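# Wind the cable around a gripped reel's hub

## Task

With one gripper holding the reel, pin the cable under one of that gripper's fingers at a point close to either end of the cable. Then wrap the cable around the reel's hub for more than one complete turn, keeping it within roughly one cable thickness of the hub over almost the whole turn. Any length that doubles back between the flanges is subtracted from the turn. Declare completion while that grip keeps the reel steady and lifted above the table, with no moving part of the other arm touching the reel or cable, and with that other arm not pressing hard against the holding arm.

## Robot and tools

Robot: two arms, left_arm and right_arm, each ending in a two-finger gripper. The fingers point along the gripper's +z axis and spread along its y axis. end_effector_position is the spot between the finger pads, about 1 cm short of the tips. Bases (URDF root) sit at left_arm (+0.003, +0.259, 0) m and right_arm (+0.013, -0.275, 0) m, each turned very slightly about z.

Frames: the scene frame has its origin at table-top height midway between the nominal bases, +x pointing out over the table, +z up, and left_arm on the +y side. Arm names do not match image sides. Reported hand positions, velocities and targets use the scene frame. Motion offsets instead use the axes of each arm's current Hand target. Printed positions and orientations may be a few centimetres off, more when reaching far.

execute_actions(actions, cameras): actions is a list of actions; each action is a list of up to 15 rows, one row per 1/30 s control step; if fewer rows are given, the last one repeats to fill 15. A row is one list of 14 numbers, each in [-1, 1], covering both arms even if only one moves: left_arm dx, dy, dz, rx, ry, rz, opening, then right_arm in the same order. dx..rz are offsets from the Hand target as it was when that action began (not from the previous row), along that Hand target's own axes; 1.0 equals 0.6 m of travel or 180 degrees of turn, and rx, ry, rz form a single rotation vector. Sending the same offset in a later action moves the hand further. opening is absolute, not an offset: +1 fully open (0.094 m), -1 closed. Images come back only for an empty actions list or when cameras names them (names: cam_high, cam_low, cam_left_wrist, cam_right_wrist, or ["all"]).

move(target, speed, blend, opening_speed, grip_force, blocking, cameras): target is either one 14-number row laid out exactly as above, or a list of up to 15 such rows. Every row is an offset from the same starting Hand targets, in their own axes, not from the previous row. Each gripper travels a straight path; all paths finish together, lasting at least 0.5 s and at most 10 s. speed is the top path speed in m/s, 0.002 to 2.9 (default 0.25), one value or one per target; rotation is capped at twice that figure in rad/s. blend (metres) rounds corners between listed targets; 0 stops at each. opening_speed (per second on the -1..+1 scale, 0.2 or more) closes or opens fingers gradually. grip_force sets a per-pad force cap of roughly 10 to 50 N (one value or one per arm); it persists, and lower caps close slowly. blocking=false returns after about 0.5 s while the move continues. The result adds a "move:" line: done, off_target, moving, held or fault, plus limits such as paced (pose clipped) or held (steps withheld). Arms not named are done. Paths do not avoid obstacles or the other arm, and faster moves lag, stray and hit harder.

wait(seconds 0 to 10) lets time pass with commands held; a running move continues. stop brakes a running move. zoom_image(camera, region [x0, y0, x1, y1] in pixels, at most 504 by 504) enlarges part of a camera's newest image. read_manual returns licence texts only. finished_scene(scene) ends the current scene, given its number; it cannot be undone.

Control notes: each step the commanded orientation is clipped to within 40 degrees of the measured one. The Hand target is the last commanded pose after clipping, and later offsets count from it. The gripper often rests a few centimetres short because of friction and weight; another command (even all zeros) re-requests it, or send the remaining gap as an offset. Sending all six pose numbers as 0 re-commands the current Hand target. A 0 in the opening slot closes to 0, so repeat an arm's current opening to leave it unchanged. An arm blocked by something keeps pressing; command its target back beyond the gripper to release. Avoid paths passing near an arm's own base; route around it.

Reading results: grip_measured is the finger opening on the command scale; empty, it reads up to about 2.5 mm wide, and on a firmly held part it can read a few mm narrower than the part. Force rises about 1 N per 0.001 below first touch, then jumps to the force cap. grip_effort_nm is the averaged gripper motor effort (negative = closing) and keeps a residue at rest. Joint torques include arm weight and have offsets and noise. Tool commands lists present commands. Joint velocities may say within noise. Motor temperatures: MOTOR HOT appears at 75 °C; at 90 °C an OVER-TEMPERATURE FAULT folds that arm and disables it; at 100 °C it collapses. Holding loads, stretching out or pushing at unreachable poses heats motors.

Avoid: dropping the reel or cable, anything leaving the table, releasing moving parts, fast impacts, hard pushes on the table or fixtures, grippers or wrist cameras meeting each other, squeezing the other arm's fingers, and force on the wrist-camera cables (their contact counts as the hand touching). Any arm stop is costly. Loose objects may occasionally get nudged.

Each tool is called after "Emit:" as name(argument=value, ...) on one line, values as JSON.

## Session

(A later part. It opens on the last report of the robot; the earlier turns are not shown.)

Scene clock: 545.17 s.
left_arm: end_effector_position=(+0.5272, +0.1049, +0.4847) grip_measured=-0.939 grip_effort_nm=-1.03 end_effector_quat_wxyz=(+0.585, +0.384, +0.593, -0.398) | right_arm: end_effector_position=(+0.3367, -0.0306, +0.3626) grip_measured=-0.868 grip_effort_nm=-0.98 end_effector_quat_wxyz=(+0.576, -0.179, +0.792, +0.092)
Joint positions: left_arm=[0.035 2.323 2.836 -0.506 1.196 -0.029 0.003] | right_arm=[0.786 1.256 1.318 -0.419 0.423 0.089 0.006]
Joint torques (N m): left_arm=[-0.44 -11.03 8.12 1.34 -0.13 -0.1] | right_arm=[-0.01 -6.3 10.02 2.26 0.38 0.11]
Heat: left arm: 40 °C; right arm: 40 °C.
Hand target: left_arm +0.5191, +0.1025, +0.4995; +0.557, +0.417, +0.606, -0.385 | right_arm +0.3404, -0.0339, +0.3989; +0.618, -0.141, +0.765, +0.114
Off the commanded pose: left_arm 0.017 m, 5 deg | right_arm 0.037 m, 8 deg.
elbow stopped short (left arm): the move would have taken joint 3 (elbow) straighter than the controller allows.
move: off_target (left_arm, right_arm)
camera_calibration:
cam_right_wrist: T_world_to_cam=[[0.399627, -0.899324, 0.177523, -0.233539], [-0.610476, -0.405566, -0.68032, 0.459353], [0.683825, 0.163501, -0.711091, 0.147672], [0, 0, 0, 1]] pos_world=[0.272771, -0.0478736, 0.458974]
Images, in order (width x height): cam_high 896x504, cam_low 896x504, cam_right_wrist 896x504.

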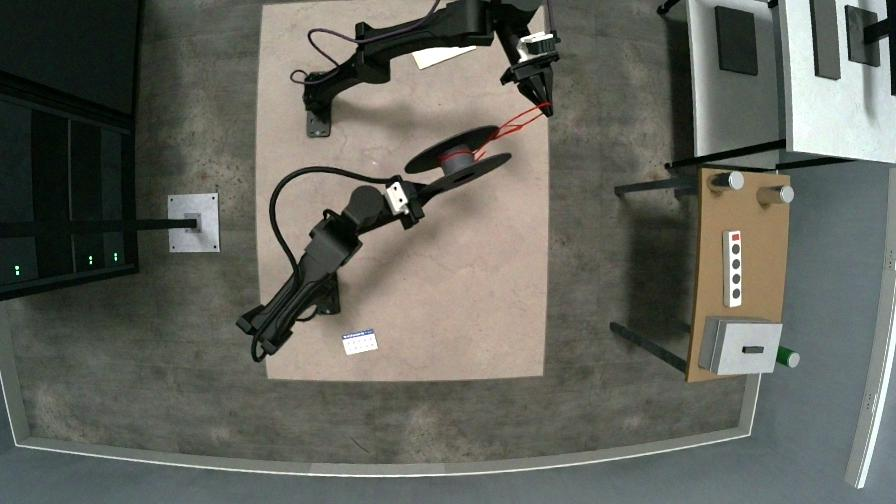

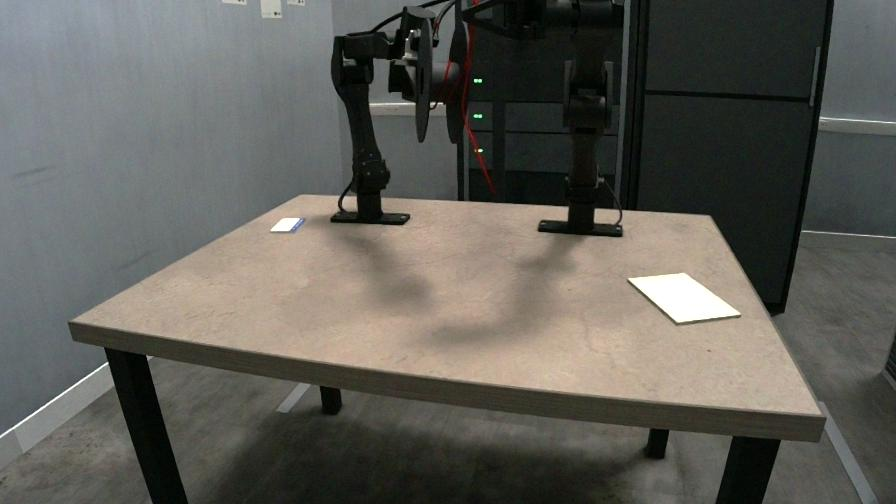

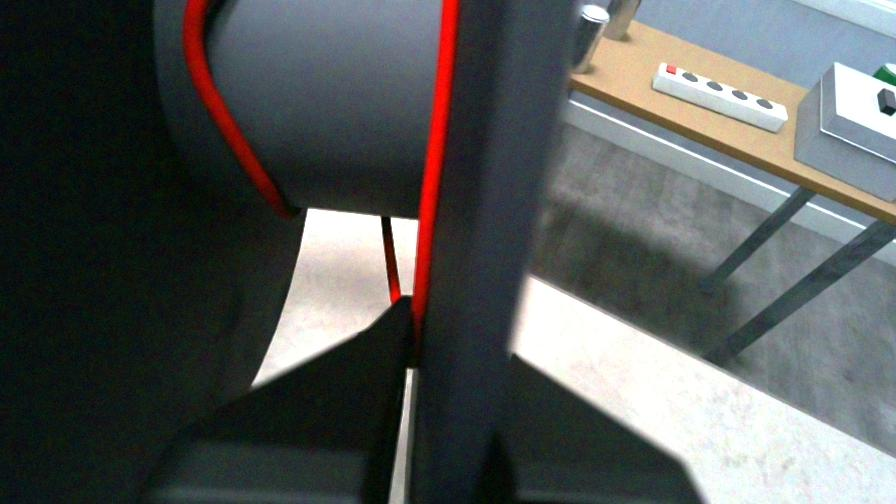

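Emit:
move(target=[[-0.055,-0.166,-0.008,0,0,0,-1,0,0,0,0,0,0,-1],[-0.025,-0.391,0,0,0,0,-1,0,0,0,0,0,0,-1],[0.135,-0.483,-0.013,0,0,0,-1,0,0,0,0,0,0,-1]], speed=0.08, blend=[0.03,0.03,0], cameras=["cam_right_wrist","cam_high","cam_low"])

Scene clock: 553.57 s.
left_arm: end_effector_position=(+0.2459, +0.0134, +0.4065) grip_measured=-0.939 grip_effort_nm=-1.03 end_effector_quat_wxyz=(+0.530, +0.414, +0.629, -0.389) | right_arm: end_effector_position=(+0.3367, -0.0306, +0.3626) grip_measured=-0.868 grip_effort_nm=-0.98 end_effector_quat_wxyz=(+0.576, -0.179, +0.792, +0.092)
Joint positions: left_arm=[-0.403 1.074 1.215 -0.334 0.792 0.088 0.003] | right_arm=[0.786 1.256 1.318 -0.419 0.423 0.089 0.006]
Joint torques (N m): left_arm=[-0.66 -3.49 5.44 2.33 -0.06 -0.09] | right_arm=[0.12 -6.38 9.83 2.27 0.36 0.13]
Heat: left arm: 40 °C; right arm: 40 °C.
Hand target: left_arm +0.2429, +0.0130, +0.4199; +0.557, +0.417, +0.606, -0.385 | right_arm +0.3404, -0.0339, +0.3989; +0.618, -0.141, +0.765, +0.114
Off the commanded pose: left_arm 0.014 m, 4 deg | right_arm 0.037 m, 8 deg.
move: off_target (left_arm, right_arm)
camera_calibration:
cam_right_wrist: T_world_to_cam=[[0.399627, -0.899324, 0.177523, -0.233539], [-0.610476, -0.405566, -0.68032, 0.459353], [0.683825, 0.163501, -0.711091, 0.147672], [0, 0, 0, 1]] pos_world=[0.272771, -0.0478736, 0.458974]
Images, in order (width x height): cam_high 896x504, cam_low 896x504, cam_right_wrist 896x504.

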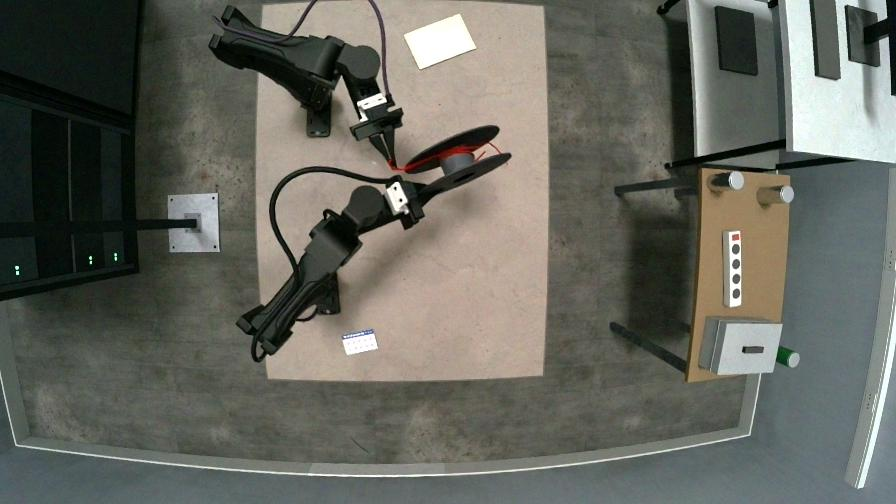

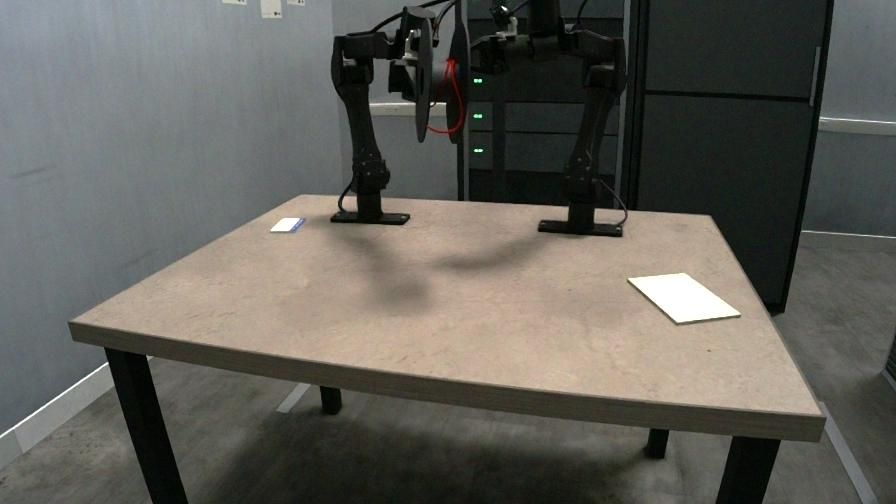

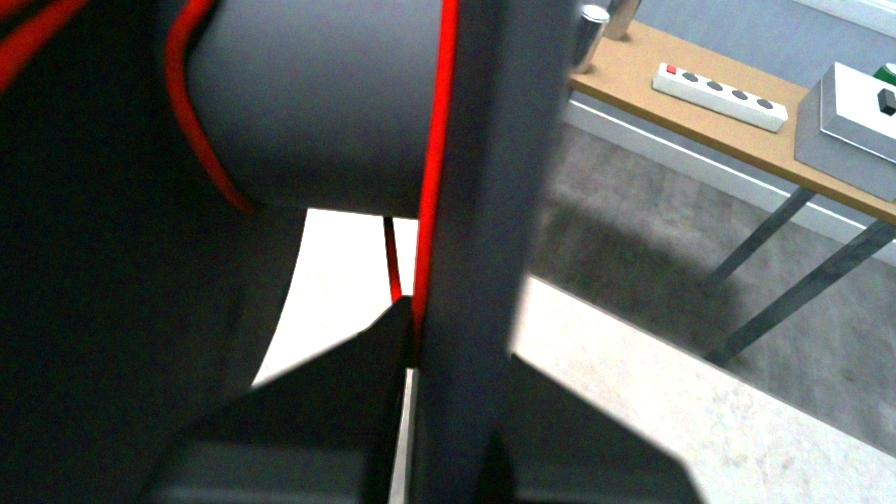

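Emit:
zoom_image(camera="cam_low", region=[390, 0, 540, 160])

Emit:
zoom_image(camera="cam_high", region=[370, 100, 530, 230])

Scaled by 3.150 from the camera's 896x504 image, which has a finer 1280x720 frame.

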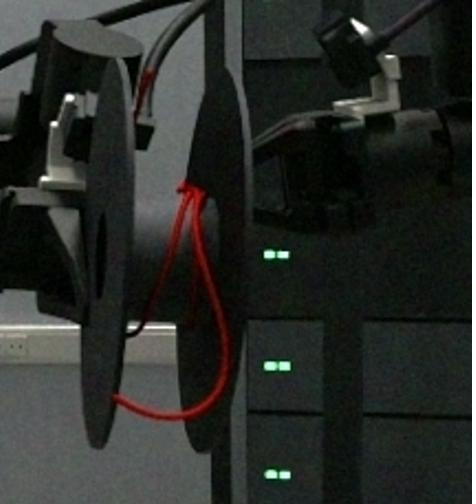

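Scaled by 3.150 from the camera's 896x504 image, which has a finer 1280x720 frame.

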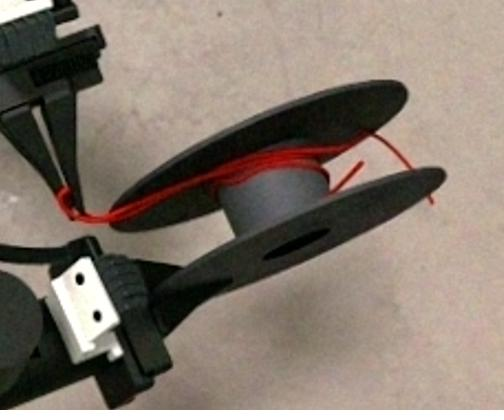

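Emit:
move(target=[0.199,-0.017,0.016,0,0,0,-1,0,0,0,0,0,0,-1], speed=0.06, cameras=["cam_right_wrist","cam_high","cam_low"])

Emit:
zoom_image(camera="cam_high", region=[370, 100, 530, 230])

Emit:
zoom_image(camera="cam_low", region=[390, 0, 540, 160])

Scene clock: 564.73 s.
left_arm: end_effector_position=(+0.2428, +0.0117, +0.3131) grip_measured=-0.939 grip_effort_nm=-1.03 end_effector_quat_wxyz=(+0.575, +0.411, +0.600, -0.374) | right_arm: end_effector_position=(+0.3337, -0.0264, +0.3625) grip_measured=-0.868 grip_effort_nm=-0.98 end_effector_quat_wxyz=(+0.575, -0.186, +0.791, +0.096)
Joint positions: left_arm=[-0.437 0.954 0.694 0.182 0.728 0.075 0.003] | right_arm=[0.796 1.256 1.318 -0.419 0.419 0.085 0.006]
Joint torques (N m): left_arm=[-1.06 -2.56 4.57 1.53 0.14 -0.06] | right_arm=[-0.96 -6.39 9.62 2.35 0.38 0.15]
Heat: left arm: 40 °C; right arm: 40 °C.
Hand target: left_arm +0.2332, +0.0096, +0.3002; +0.558, +0.417, +0.606, -0.385 | right_arm +0.3404, -0.0338, +0.3989; +0.618, -0.141, +0.765, +0.114
Off the commanded pose: left_arm 0.016 m, 3 deg | right_arm 0.038 m, 8 deg.
move: off_target (left_arm, right_arm)
camera_calibration:
cam_right_wrist: T_world_to_cam=[[0.414301, -0.892065, 0.180485, -0.234367], [-0.603364, -0.417666, -0.679343, 0.45606], [0.681401, 0.172554, -0.711279, 0.150091], [0, 0, 0, 1]] pos_world=[0.269996, -0.0444881, 0.458878]
Images, in order (width x height): cam_high 896x504, cam_low 896x504, cam_right_wrist 896x504.

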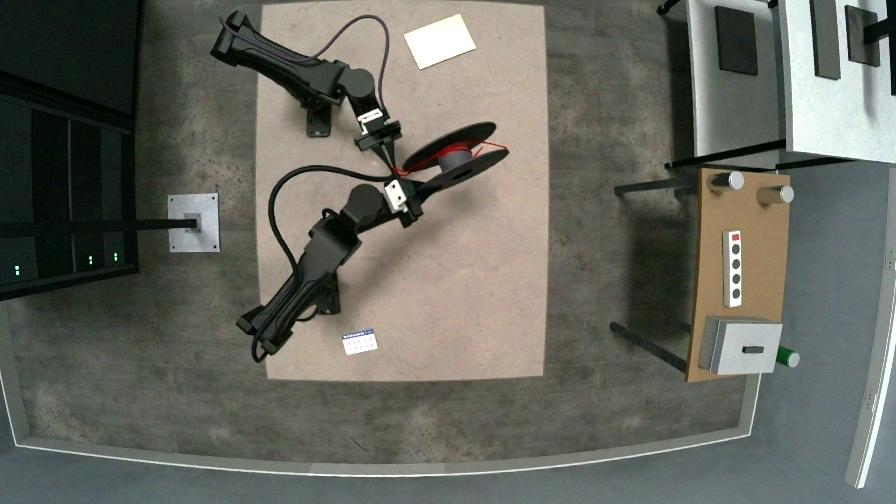

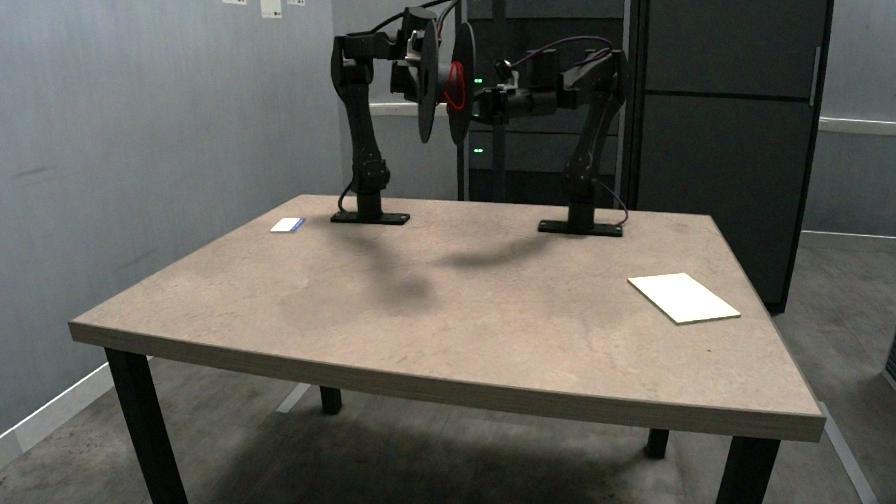

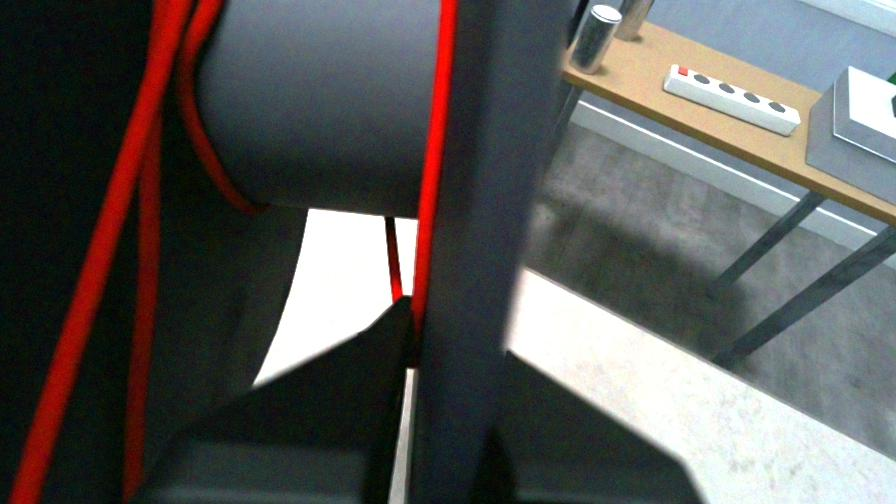

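Scaled by 3.150 from the camera's 896x504 image, which has a finer 1280x720 frame.

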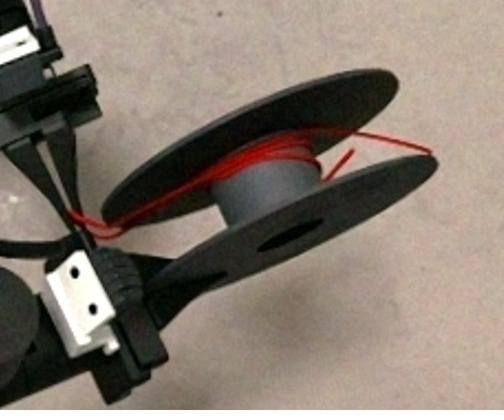

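Scaled by 3.150 from the camera's 896x504 image, which has a finer 1280x720 frame.

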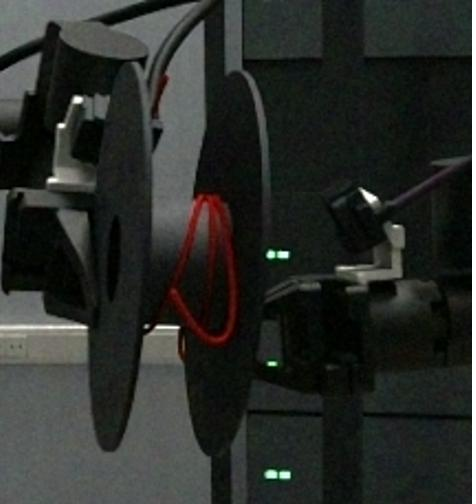

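Emit:
move(target=[[0.048,0.083,0.031,0,0,0,-1,0,0,0,0,0,0,-1],[0.048,0.083,0.031,0,0,0,-0.86,0,0,0,0,0,0,-1],[0.214,0.066,0.044,0,0,0,-0.86,0,0,0,0,0,0,-1]], speed=0.06, opening_speed=0.3, cameras=["cam_right_wrist","cam_left_wrist","cam_high","cam_low"])

Emit:
zoom_image(camera="cam_high", region=[370, 100, 530, 230])

Emit:
zoom_image(camera="cam_low", region=[390, 0, 540, 160])

Scene clock: 577.53 s.
left_arm: end_effector_position=(+0.2768, +0.0102, +0.1645) grip_measured=-0.863 grip_effort_nm=0.13 end_effector_quat_wxyz=(+0.536, +0.409, +0.625, -0.393) | right_arm: end_effector_position=(+0.3335, -0.0281, +0.3609) grip_measured=-0.868 grip_effort_nm=-0.98 end_effector_quat_wxyz=(+0.573, -0.186, +0.793, +0.091)
Joint positions: left_arm=[-0.362 1.429 0.381 0.874 0.831 0.075 0.006] | right_arm=[0.796 1.256 1.318 -0.429 0.425 0.085 0.006]
Joint torques (N m): left_arm=[-0.65 -3.04 4.3 2.29 -0.05 0.11] | right_arm=[-1.05 -6.13 9.84 2.33 0.43 0.13]
Heat: left arm: 40 °C; right arm: 41 °C.
Hand target: left_arm +0.2756, +0.0087, +0.1700; +0.557, +0.417, +0.605, -0.385 | right_arm +0.3404, -0.0338, +0.3989; +0.618, -0.141, +0.765, +0.114
Off the commanded pose: left_arm 0.006 m, 4 deg | right_arm 0.039 m, 8 deg.
move: off_target (left_arm, right_arm)
camera_calibration:
cam_left_wrist: T_world_to_cam=[[-0.918416, -0.355092, 0.174419, 0.22115], [-0.335949, 0.46718, -0.817851, 0.245204], [0.208928, -0.809723, -0.548359, 0.153256], [0, 0, 0, 1]] pos_world=[0.253465, 0.0880689, 0.246007]
cam_right_wrist: T_world_to_cam=[[0.40989, -0.893026, 0.185725, -0.236005], [-0.608476, -0.419395, -0.673695, 0.453849], [0.679519, 0.163131, -0.715291, 0.151137], [0, 0, 0, 1]] pos_world=[0.270192, -0.0450718, 0.457695]

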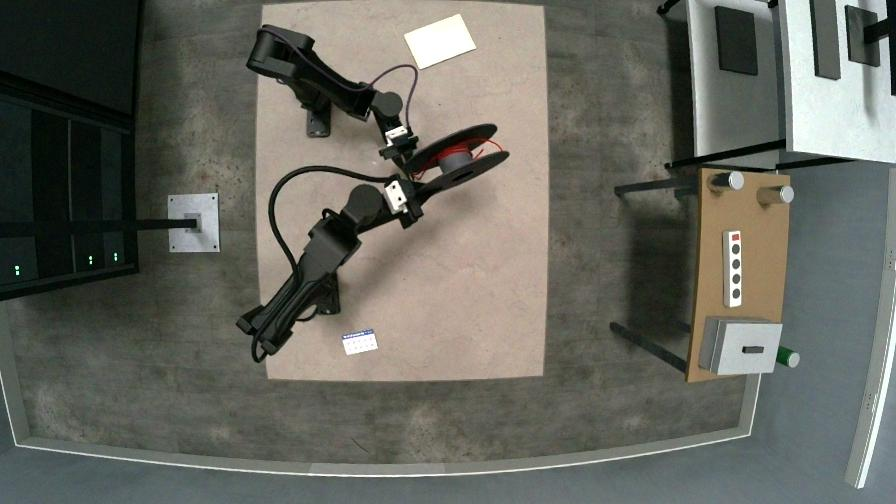

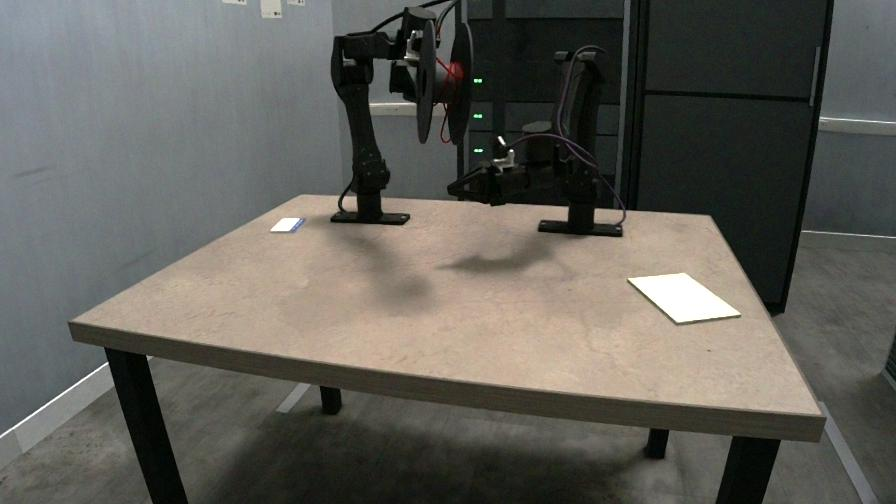

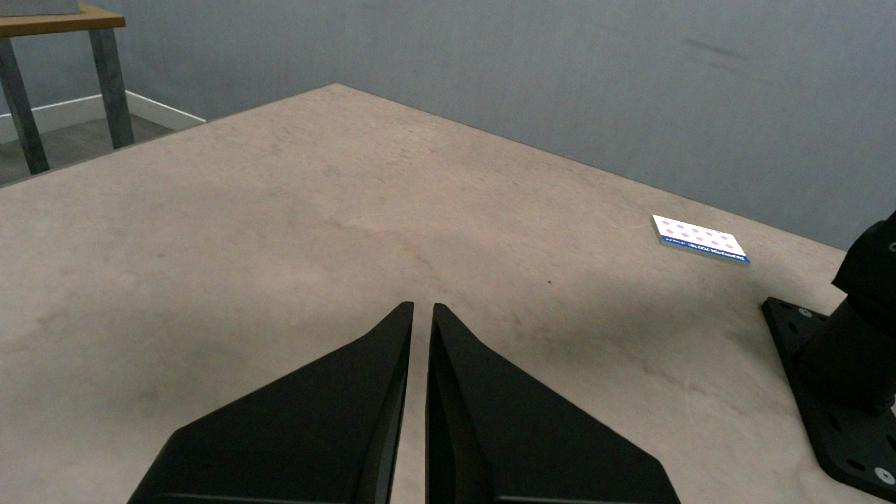

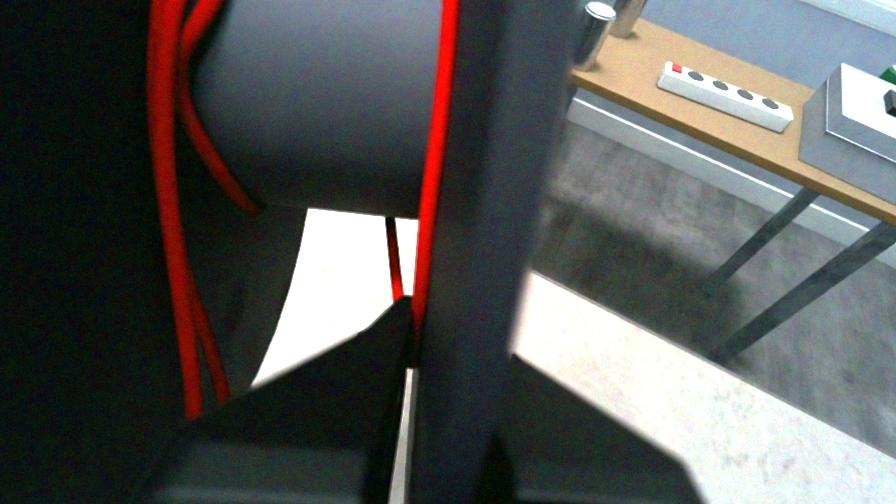

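Scaled by 3.150 from the camera's 896x504 image, which has a finer 1280x720 frame.

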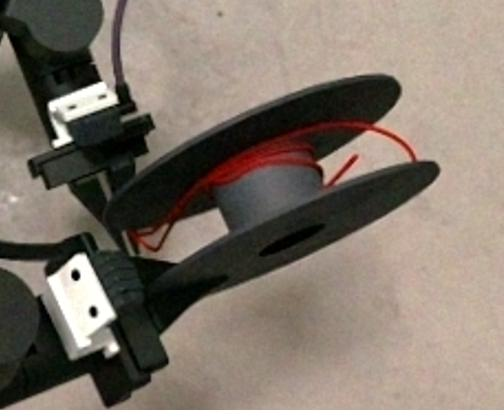

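Scaled by 3.150 from the camera's 896x504 image, which has a finer 1280x720 frame.

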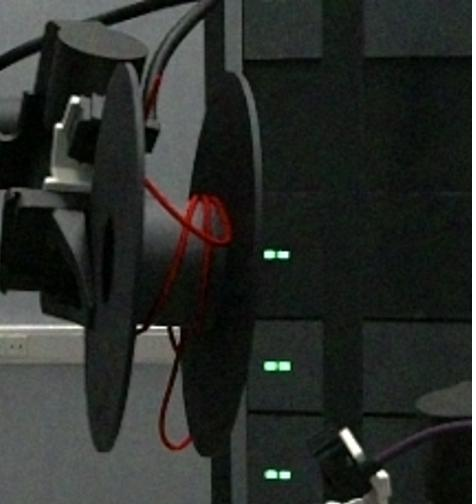

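Emit:
move(target=[-0.08,0.0,-0.2,0,0,0,0,0,0,0,0,0,0,-1], speed=0.15, cameras=["cam_left_wrist"])

Scene clock: 583.93 s.
left_arm: end_effector_position=(+0.2361, +0.1167, +0.2127) grip_measured=-0.003 grip_effort_nm=0.14 end_effector_quat_wxyz=(+0.547, +0.396, +0.623, -0.394) | right_arm: end_effector_position=(+0.3335, -0.0281, +0.3609) grip_measured=-0.868 grip_effort_nm=-0.98 end_effector_quat_wxyz=(+0.573, -0.186, +0.793, +0.091)
Joint positions: left_arm=[0.149 0.931 0.381 0.192 1.312 0.289 0.047] | right_arm=[0.796 1.256 1.318 -0.429 0.425 0.085 0.006]
Joint torques (N m): left_arm=[0.46 -1.92 10.14 1.1 0.37 0.32] | right_arm=[-0.9 -6.17 9.69 2.39 0.36 0.13]
Heat: left arm: 40 °C; right arm: 42 °C.
Hand target: left_arm +0.2346, +0.1169, +0.2275; +0.557, +0.417, +0.606, -0.385 | right_arm +0.3404, -0.0338, +0.3989; +0.618, -0.141, +0.765, +0.114
Off the commanded pose: left_arm 0.015 m, 4 deg | right_arm 0.039 m, 8 deg.
move: off_target (left_arm, right_arm)
camera_calibration:
cam_left_wrist: T_world_to_cam=[[-0.911494, -0.369865, 0.179942, 0.212105], [-0.341726, 0.437489, -0.831761, 0.22894], [0.228917, -0.819636, -0.525161, 0.265969], [0, 0, 0, 1]] pos_world=[0.210682, 0.196289, 0.291934]
Images, in order (width x height): cam_left_wrist 896x504.

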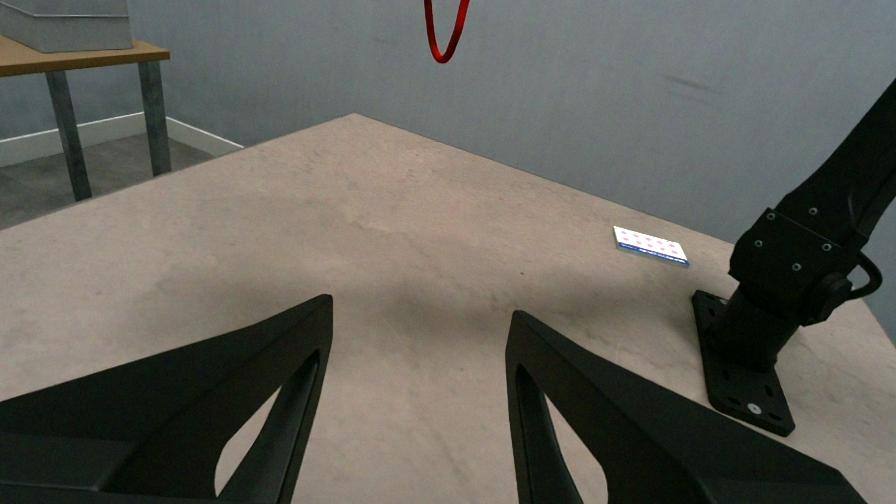

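Emit:
move(target=[-0.111,0.0095,0.076,0,0,0,-1,0,0,0,0,0,0,-1], speed=0.1, cameras=["cam_left_wrist"])

Scene clock: 591.43 s.
left_arm: end_effector_position=(+0.2557, +0.0730, +0.2800) grip_measured=-0.986 grip_effort_nm=-0.76 end_effector_quat_wxyz=(+0.558, +0.418, +0.604, -0.387) | right_arm: end_effector_position=(+0.3335, -0.0281, +0.3609) grip_measured=-0.868 grip_effort_nm=-0.98 end_effector_quat_wxyz=(+0.573, -0.186, +0.793, +0.091)
Joint positions: left_arm=[-0.089 0.972 0.612 0.182 1.105 0.157 0.001] | right_arm=[0.796 1.256 1.318 -0.429 0.425 0.085 0.006]
Joint torques (N m): left_arm=[-0.65 -1.14 10.5 1.22 -0.05 -0.08] | right_arm=[-0.7 -5.98 9.59 2.39 0.35 0.07]
Motor temperatures (°C): left_arm=[25 30 39 39 30 30 31] | right_arm=[28 32 40 44 27 26 31]
Heat: left arm: 39 °C; right arm: 44 °C.
Hand target: left_arm +0.2581, +0.0713, +0.2902; +0.557, +0.417, +0.605, -0.385 | right_arm +0.3404, -0.0338, +0.3989; +0.618, -0.141, +0.765, +0.114
Off the commanded pose: left_arm 0.011 m, 0 deg | right_arm 0.039 m, 8 deg.
move: off_target (left_arm, right_arm)
camera_calibration:
cam_left_wrist: T_world_to_cam=[[-0.929574, -0.347299, 0.123593, 0.220455], [-0.282185, 0.454659, -0.844782, 0.297973], [0.237199, -0.820164, -0.520642, 0.25763], [0, 0, 0, 1]] pos_world=[0.227903, 0.152386, 0.358608]
Images, in order (width x height): cam_left_wrist 896x504.

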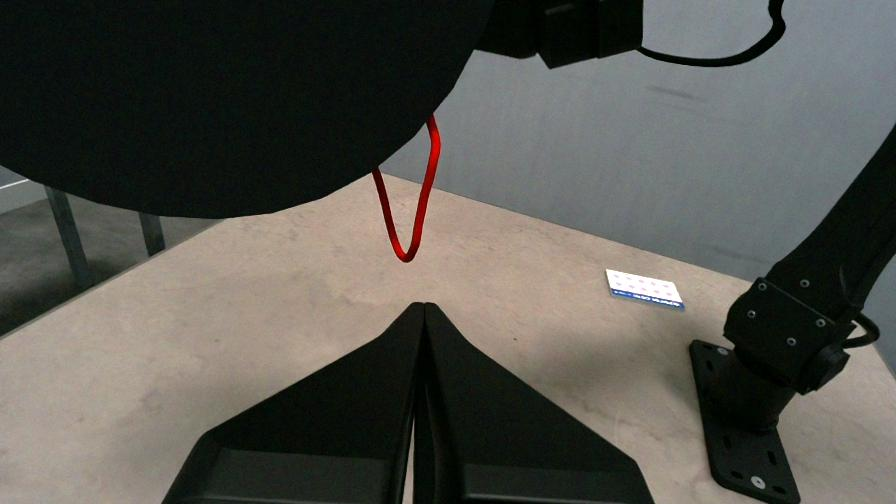

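Emit:
move(target=[[0.010,0.008,0.1,0,0,0,-1,0,0,0,0,0,0,-1],[0.010,0.008,0.2,0,0,0,-1,0,0,0,0,0,0,-1]], speed=0.06, blend=[0.01,0], cameras=["cam_left_wrist","cam_right_wrist"])

Scene clock: 604.00 s.
left_arm: end_effector_position=(+0.2954, -0.0318, +0.2449) grip_measured=-0.986 grip_effort_nm=-0.75 end_effector_quat_wxyz=(+0.518, +0.415, +0.638, -0.390) | right_arm: end_effector_position=(+0.3335, -0.0281, +0.3609) grip_measured=-0.868 grip_effort_nm=-0.98 end_effector_quat_wxyz=(+0.573, -0.186, +0.793, +0.091)
Joint positions: left_arm=[-0.482 1.332 0.741 0.377 0.719 0.072 0.001] | right_arm=[0.796 1.256 1.318 -0.429 0.425 0.085 0.006]
Joint torques (N m): left_arm=[-0.51 -3.51 10.5 2.38 -0.08 -0.07] | right_arm=[-0.84 -6.34 9.65 2.41 0.32 0.13]
Heat: left arm: 40 °C; right arm: 45 °C.
Hand target: left_arm +0.3048, -0.0383, +0.2745; +0.557, +0.417, +0.605, -0.385 | right_arm +0.3404, -0.0338, +0.3989; +0.618, -0.141, +0.765, +0.114
Off the commanded pose: left_arm 0.032 m, 6 deg | right_arm 0.039 m, 8 deg.
move: off_target (left_arm, right_arm)
camera_calibration:
cam_left_wrist: T_world_to_cam=[[-0.916631, -0.352047, 0.189344, 0.205166], [-0.354933, 0.498908, -0.790641, 0.33674], [0.183877, -0.79193, -0.582268, 0.175665], [0, 0, 0, 1]] pos_world=[0.27528, 0.04334, 0.329677]
cam_right_wrist: T_world_to_cam=[[0.40989, -0.893026, 0.185725, -0.236005], [-0.608476, -0.419395, -0.673695, 0.453849], [0.679519, 0.163131, -0.715291, 0.151137], [0, 0, 0, 1]] pos_world=[0.270192, -0.0450718, 0.457695]
Images, in order (width x height): cam_left_wrist 896x504, cam_right_wrist 896x504.

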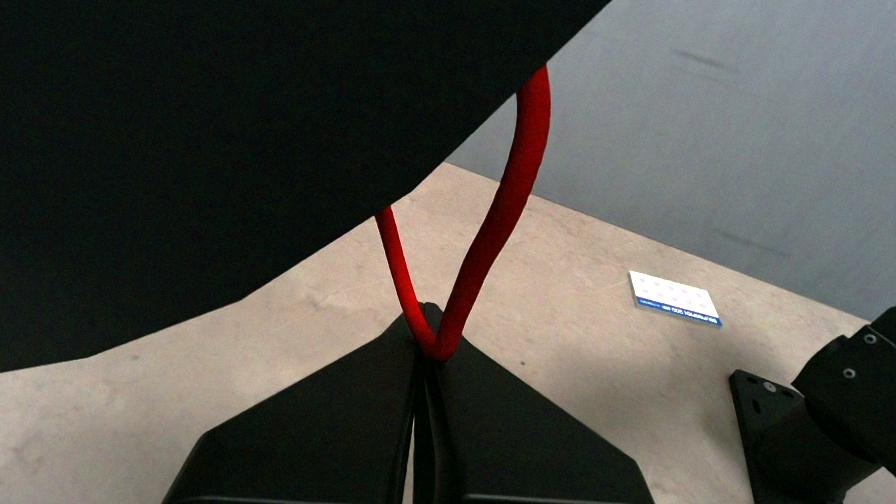

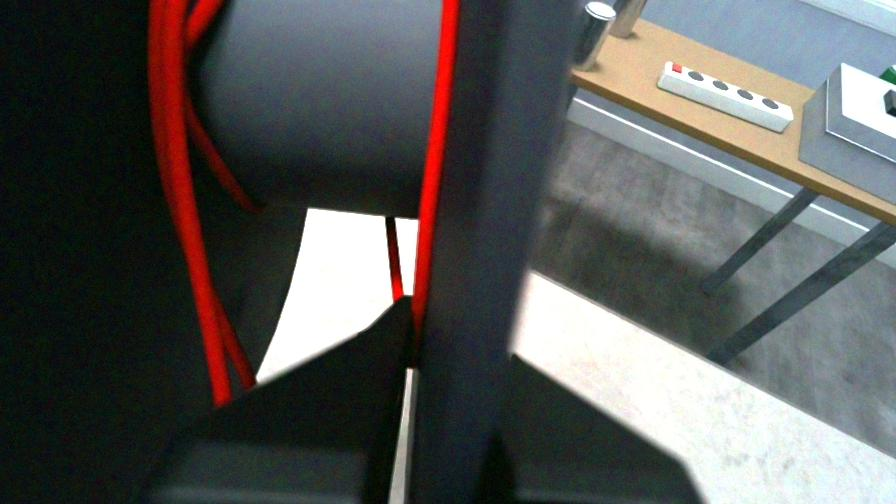

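Emit:
move(target=[[0,0,-0.09,0,0,0,-1,0,0,0,0,0,0,-1],[-0.05,-0.005,-0.09,0,0,0,-1,0,0,0,0,0,0,-1],[-0.05,-0.005,0.01,0,0,0,-1,0,0,0,0,0,0,-1]], speed=0.06, cameras=["cam_left_wrist","cam_right_wrist"])

Scene clock: 611.83 s.
left_arm: end_effector_position=(+0.2949, -0.0414, +0.2721) grip_measured=-0.986 grip_effort_nm=-0.75 end_effector_quat_wxyz=(+0.516, +0.419, +0.635, -0.393) | right_arm: end_effector_position=(+0.3369, -0.0341, +0.3615) grip_measured=-0.868 grip_effort_nm=-0.98 end_effector_quat_wxyz=(+0.576, -0.176, +0.794, +0.081)
Joint positions: left_arm=[-0.51 1.32 0.843 0.268 0.702 0.068 0.001] | right_arm=[0.789 1.256 1.318 -0.429 0.448 0.086 0.006]
Joint torques (N m): left_arm=[-0.57 -3.67 11.25 2.31 -0.14 -0.09] | right_arm=[-0.28 -6.35 9.85 2.43 0.16 0.08]
Heat: left arm: 40 °C; right arm: 45 °C.
Hand target: left_arm +0.3051, -0.0472, +0.3038; +0.557, +0.417, +0.606, -0.385 | right_arm +0.3404, -0.0338, +0.3989; +0.618, -0.141, +0.765, +0.114
Off the commanded pose: left_arm 0.034 m, 6 deg | right_arm 0.037 m, 8 deg.
move: off_target (left_arm, right_arm)
camera_calibration:
cam_left_wrist: T_world_to_cam=[[-0.920491, -0.342517, 0.188094, 0.198065], [-0.348522, 0.501931, -0.791579, 0.361467], [0.176719, -0.794196, -0.581398, 0.185765], [0, 0, 0, 1]] pos_world=[0.275468, 0.0339429, 0.356878]
cam_right_wrist: T_world_to_cam=[[0.382958, -0.903673, 0.191619, -0.236171], [-0.616609, -0.404519, -0.675394, 0.457664], [0.687849, 0.140494, -0.712127, 0.145531], [0, 0, 0, 1]] pos_world=[0.27254, -0.0487338, 0.457995]
Images, in order (width x height): cam_left_wrist 896x504, cam_right_wrist 896x504.

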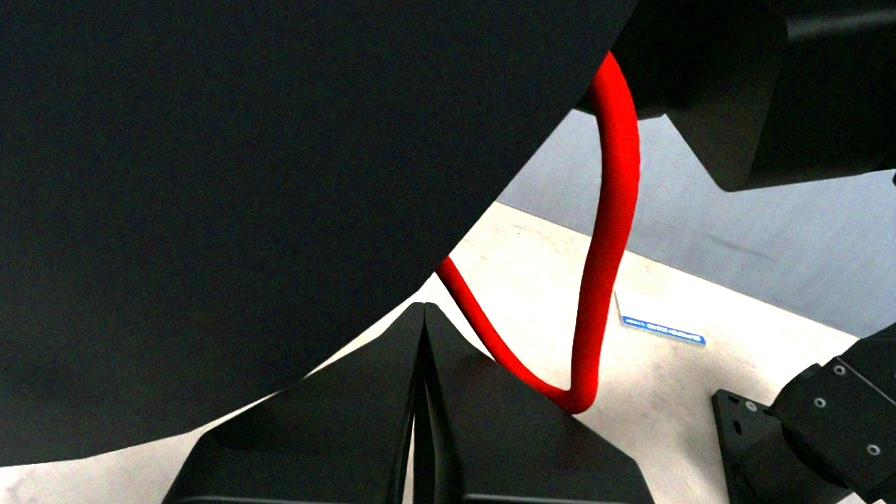

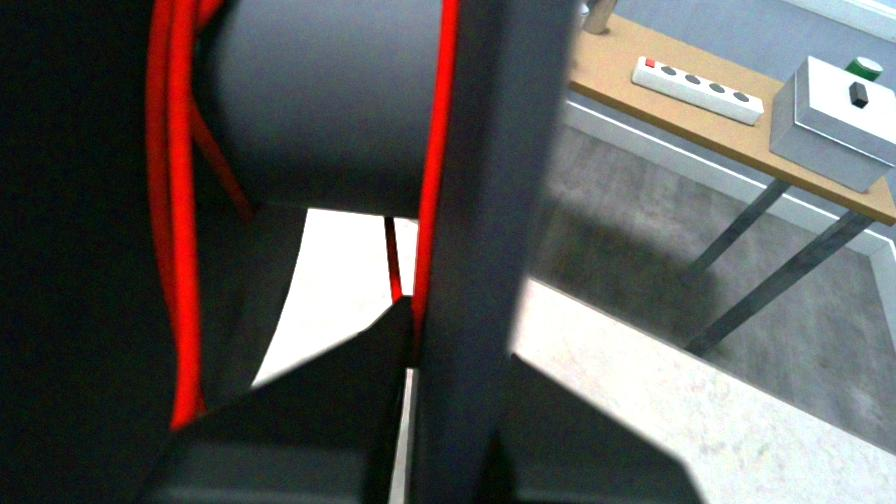

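Emit:
move(target=[[0,0,-0.12,0,0,0,-1,0,0,0,0,0,0,-1],[0.03,-0.0,-0.15,0,0,0,-0.4,0,0,0,0,0,0,-1]], speed=0.08, cameras=["cam_left_wrist","cam_right_wrist"])

Emit:
wait(seconds=1, cameras=["cam_left_wrist","cam_high","cam_low"])

Emit:
zoom_image(camera="cam_high", region=[370, 100, 530, 230])

Emit:
zoom_image(camera="cam_low", region=[390, 0, 540, 160])

Scene clock: 622.33 s.
left_arm: end_effector_position=(+0.2799, +0.0363, +0.2934) grip_measured=-0.403 grip_effort_nm=0.14 end_effector_quat_wxyz=(+0.556, +0.406, +0.614, -0.387) | right_arm: end_effector_position=(+0.3383, -0.0350, +0.3632) grip_measured=-0.868 grip_effort_nm=-0.98 end_effector_quat_wxyz=(+0.579, -0.170, +0.793, +0.083)
Joint positions: left_arm=[-0.253 1.094 0.715 0.241 0.924 0.088 0.028] | right_arm=[0.786 1.256 1.318 -0.421 0.449 0.092 0.006]
Joint torques (N m): left_arm=[0.53 -4.08 5.81 1.54 0.21 0.2] | right_arm=[0.1 -6.13 9.76 2.33 0.13 0.07]
Heat: left arm: 41 °C; right arm: 45 °C.
Hand target: left_arm +0.2728, +0.0380, +0.2932; +0.557, +0.417, +0.606, -0.385 | right_arm +0.3403, -0.0338, +0.3989; +0.618, -0.141, +0.765, +0.114
Off the commanded pose: left_arm 0.007 m, 2 deg | right_arm 0.036 m, 7 deg.
move: off_target (right_arm)
camera_calibration:
cam_left_wrist: T_world_to_cam=[[-0.91938, -0.365648, 0.145057, 0.220013], [-0.309713, 0.445497, -0.840006, 0.339354], [0.242524, -0.817211, -0.522827, 0.227748], [0, 0, 0, 1]] pos_world=[0.252144, 0.115384, 0.372218]
cam_right_wrist: T_world_to_cam=[[0.376135, -0.908271, 0.183211, -0.232638], [-0.61693, -0.393024, -0.681858, 0.462166], [0.691318, 0.143442, -0.708169, 0.143497], [0, 0, 0, 1]] pos_world=[0.273425, -0.0502397, 0.459374]
Images, in order (width x height): cam_left_wrist 896x504, cam_right_wrist 896x504.

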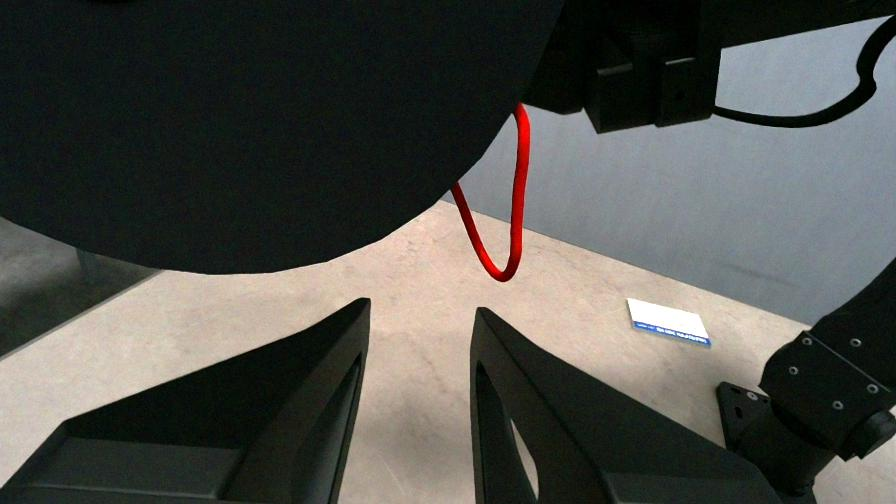

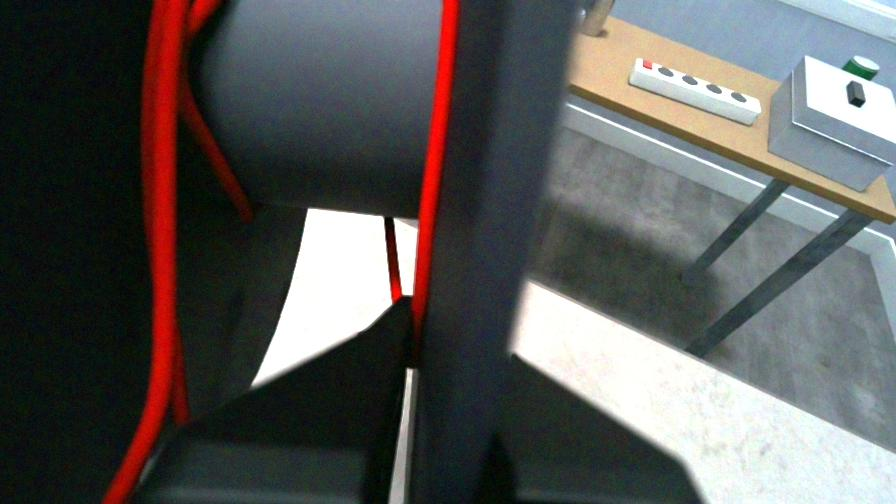

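Scene clock: 623.33 s.
left_arm: end_effector_position=(+0.2799, +0.0363, +0.2934) grip_measured=-0.403 grip_effort_nm=0.14 end_effector_quat_wxyz=(+0.556, +0.406, +0.614, -0.387) | right_arm: end_effector_position=(+0.3383, -0.0350, +0.3632) grip_measured=-0.868 grip_effort_nm=-0.98 end_effector_quat_wxyz=(+0.579, -0.170, +0.793, +0.083)
Joint positions: left_arm=[-0.253 1.094 0.715 0.241 0.924 0.088 0.028] | right_arm=[0.786 1.256 1.318 -0.421 0.449 0.092 0.006]
Joint torques (N m): left_arm=[0.55 -4.07 5.87 1.54 0.21 0.2] | right_arm=[0.1 -6.09 9.85 2.26 0.1 0.08]
Heat: left arm: 41 °C; right arm: 45 °C.
Hand target: left_arm +0.2728, +0.0380, +0.2932; +0.557, +0.417, +0.606, -0.385 | right_arm +0.3403, -0.0338, +0.3989; +0.618, -0.141, +0.765, +0.114
Tool commands: left_gripper/opening=-0.4 right_gripper/opening=-1.0
Off the commanded pose: left_arm 0.007 m, 2 deg | right_arm 0.036 m, 7 deg.
wait: 1.00 s; at rest by 0.17 s
camera_calibration:
cam_left_wrist: T_world_to_cam=[[-0.91938, -0.365648, 0.145057, 0.220013], [-0.309713, 0.445497, -0.840006, 0.339354], [0.242524, -0.817211, -0.522827, 0.227748], [0, 0, 0, 1]] pos_world=[0.252144, 0.115384, 0.372218]
Images, in order (width x height): cam_high 896x504, cam_low 896x504, cam_left_wrist 896x504.

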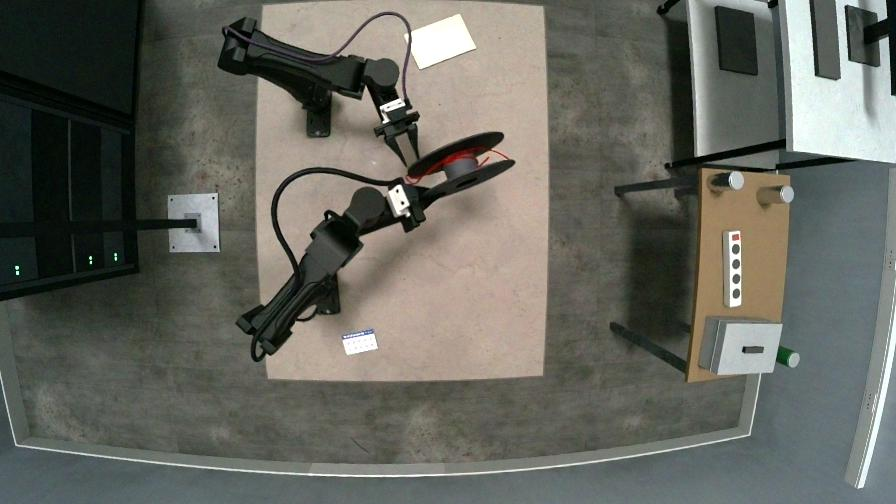

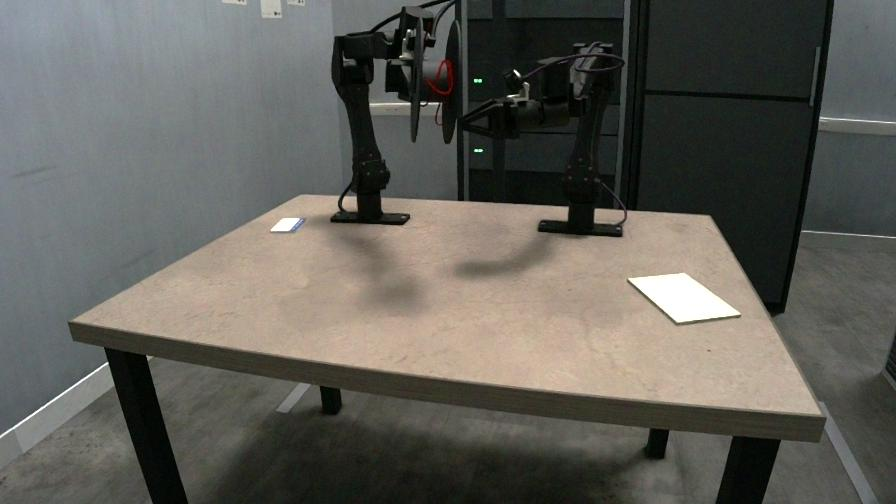

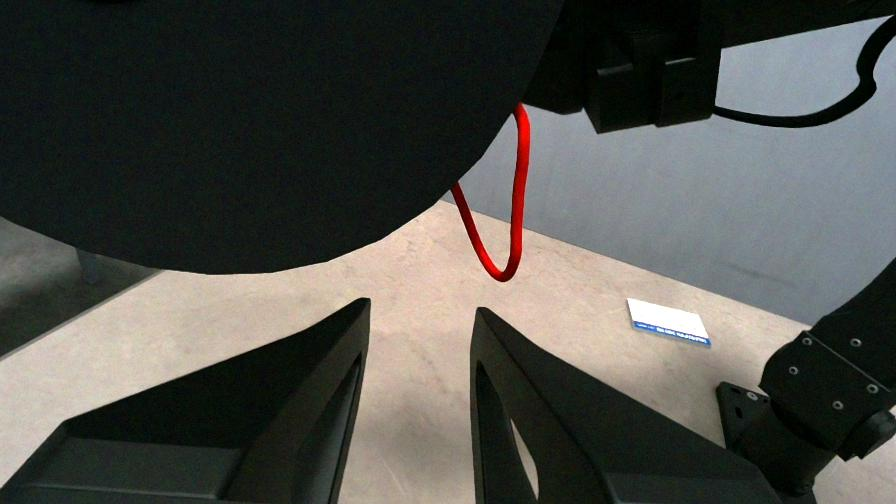

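Scaled by 3.150 from the camera's 896x504 image, which has a finer 1280x720 frame.

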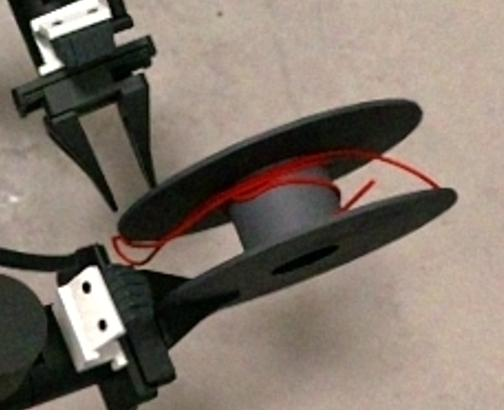

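Scaled by 3.150 from the camera's 896x504 image, which has a finer 1280x720 frame.

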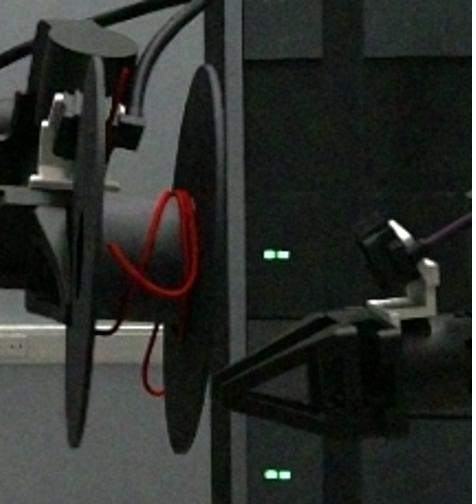

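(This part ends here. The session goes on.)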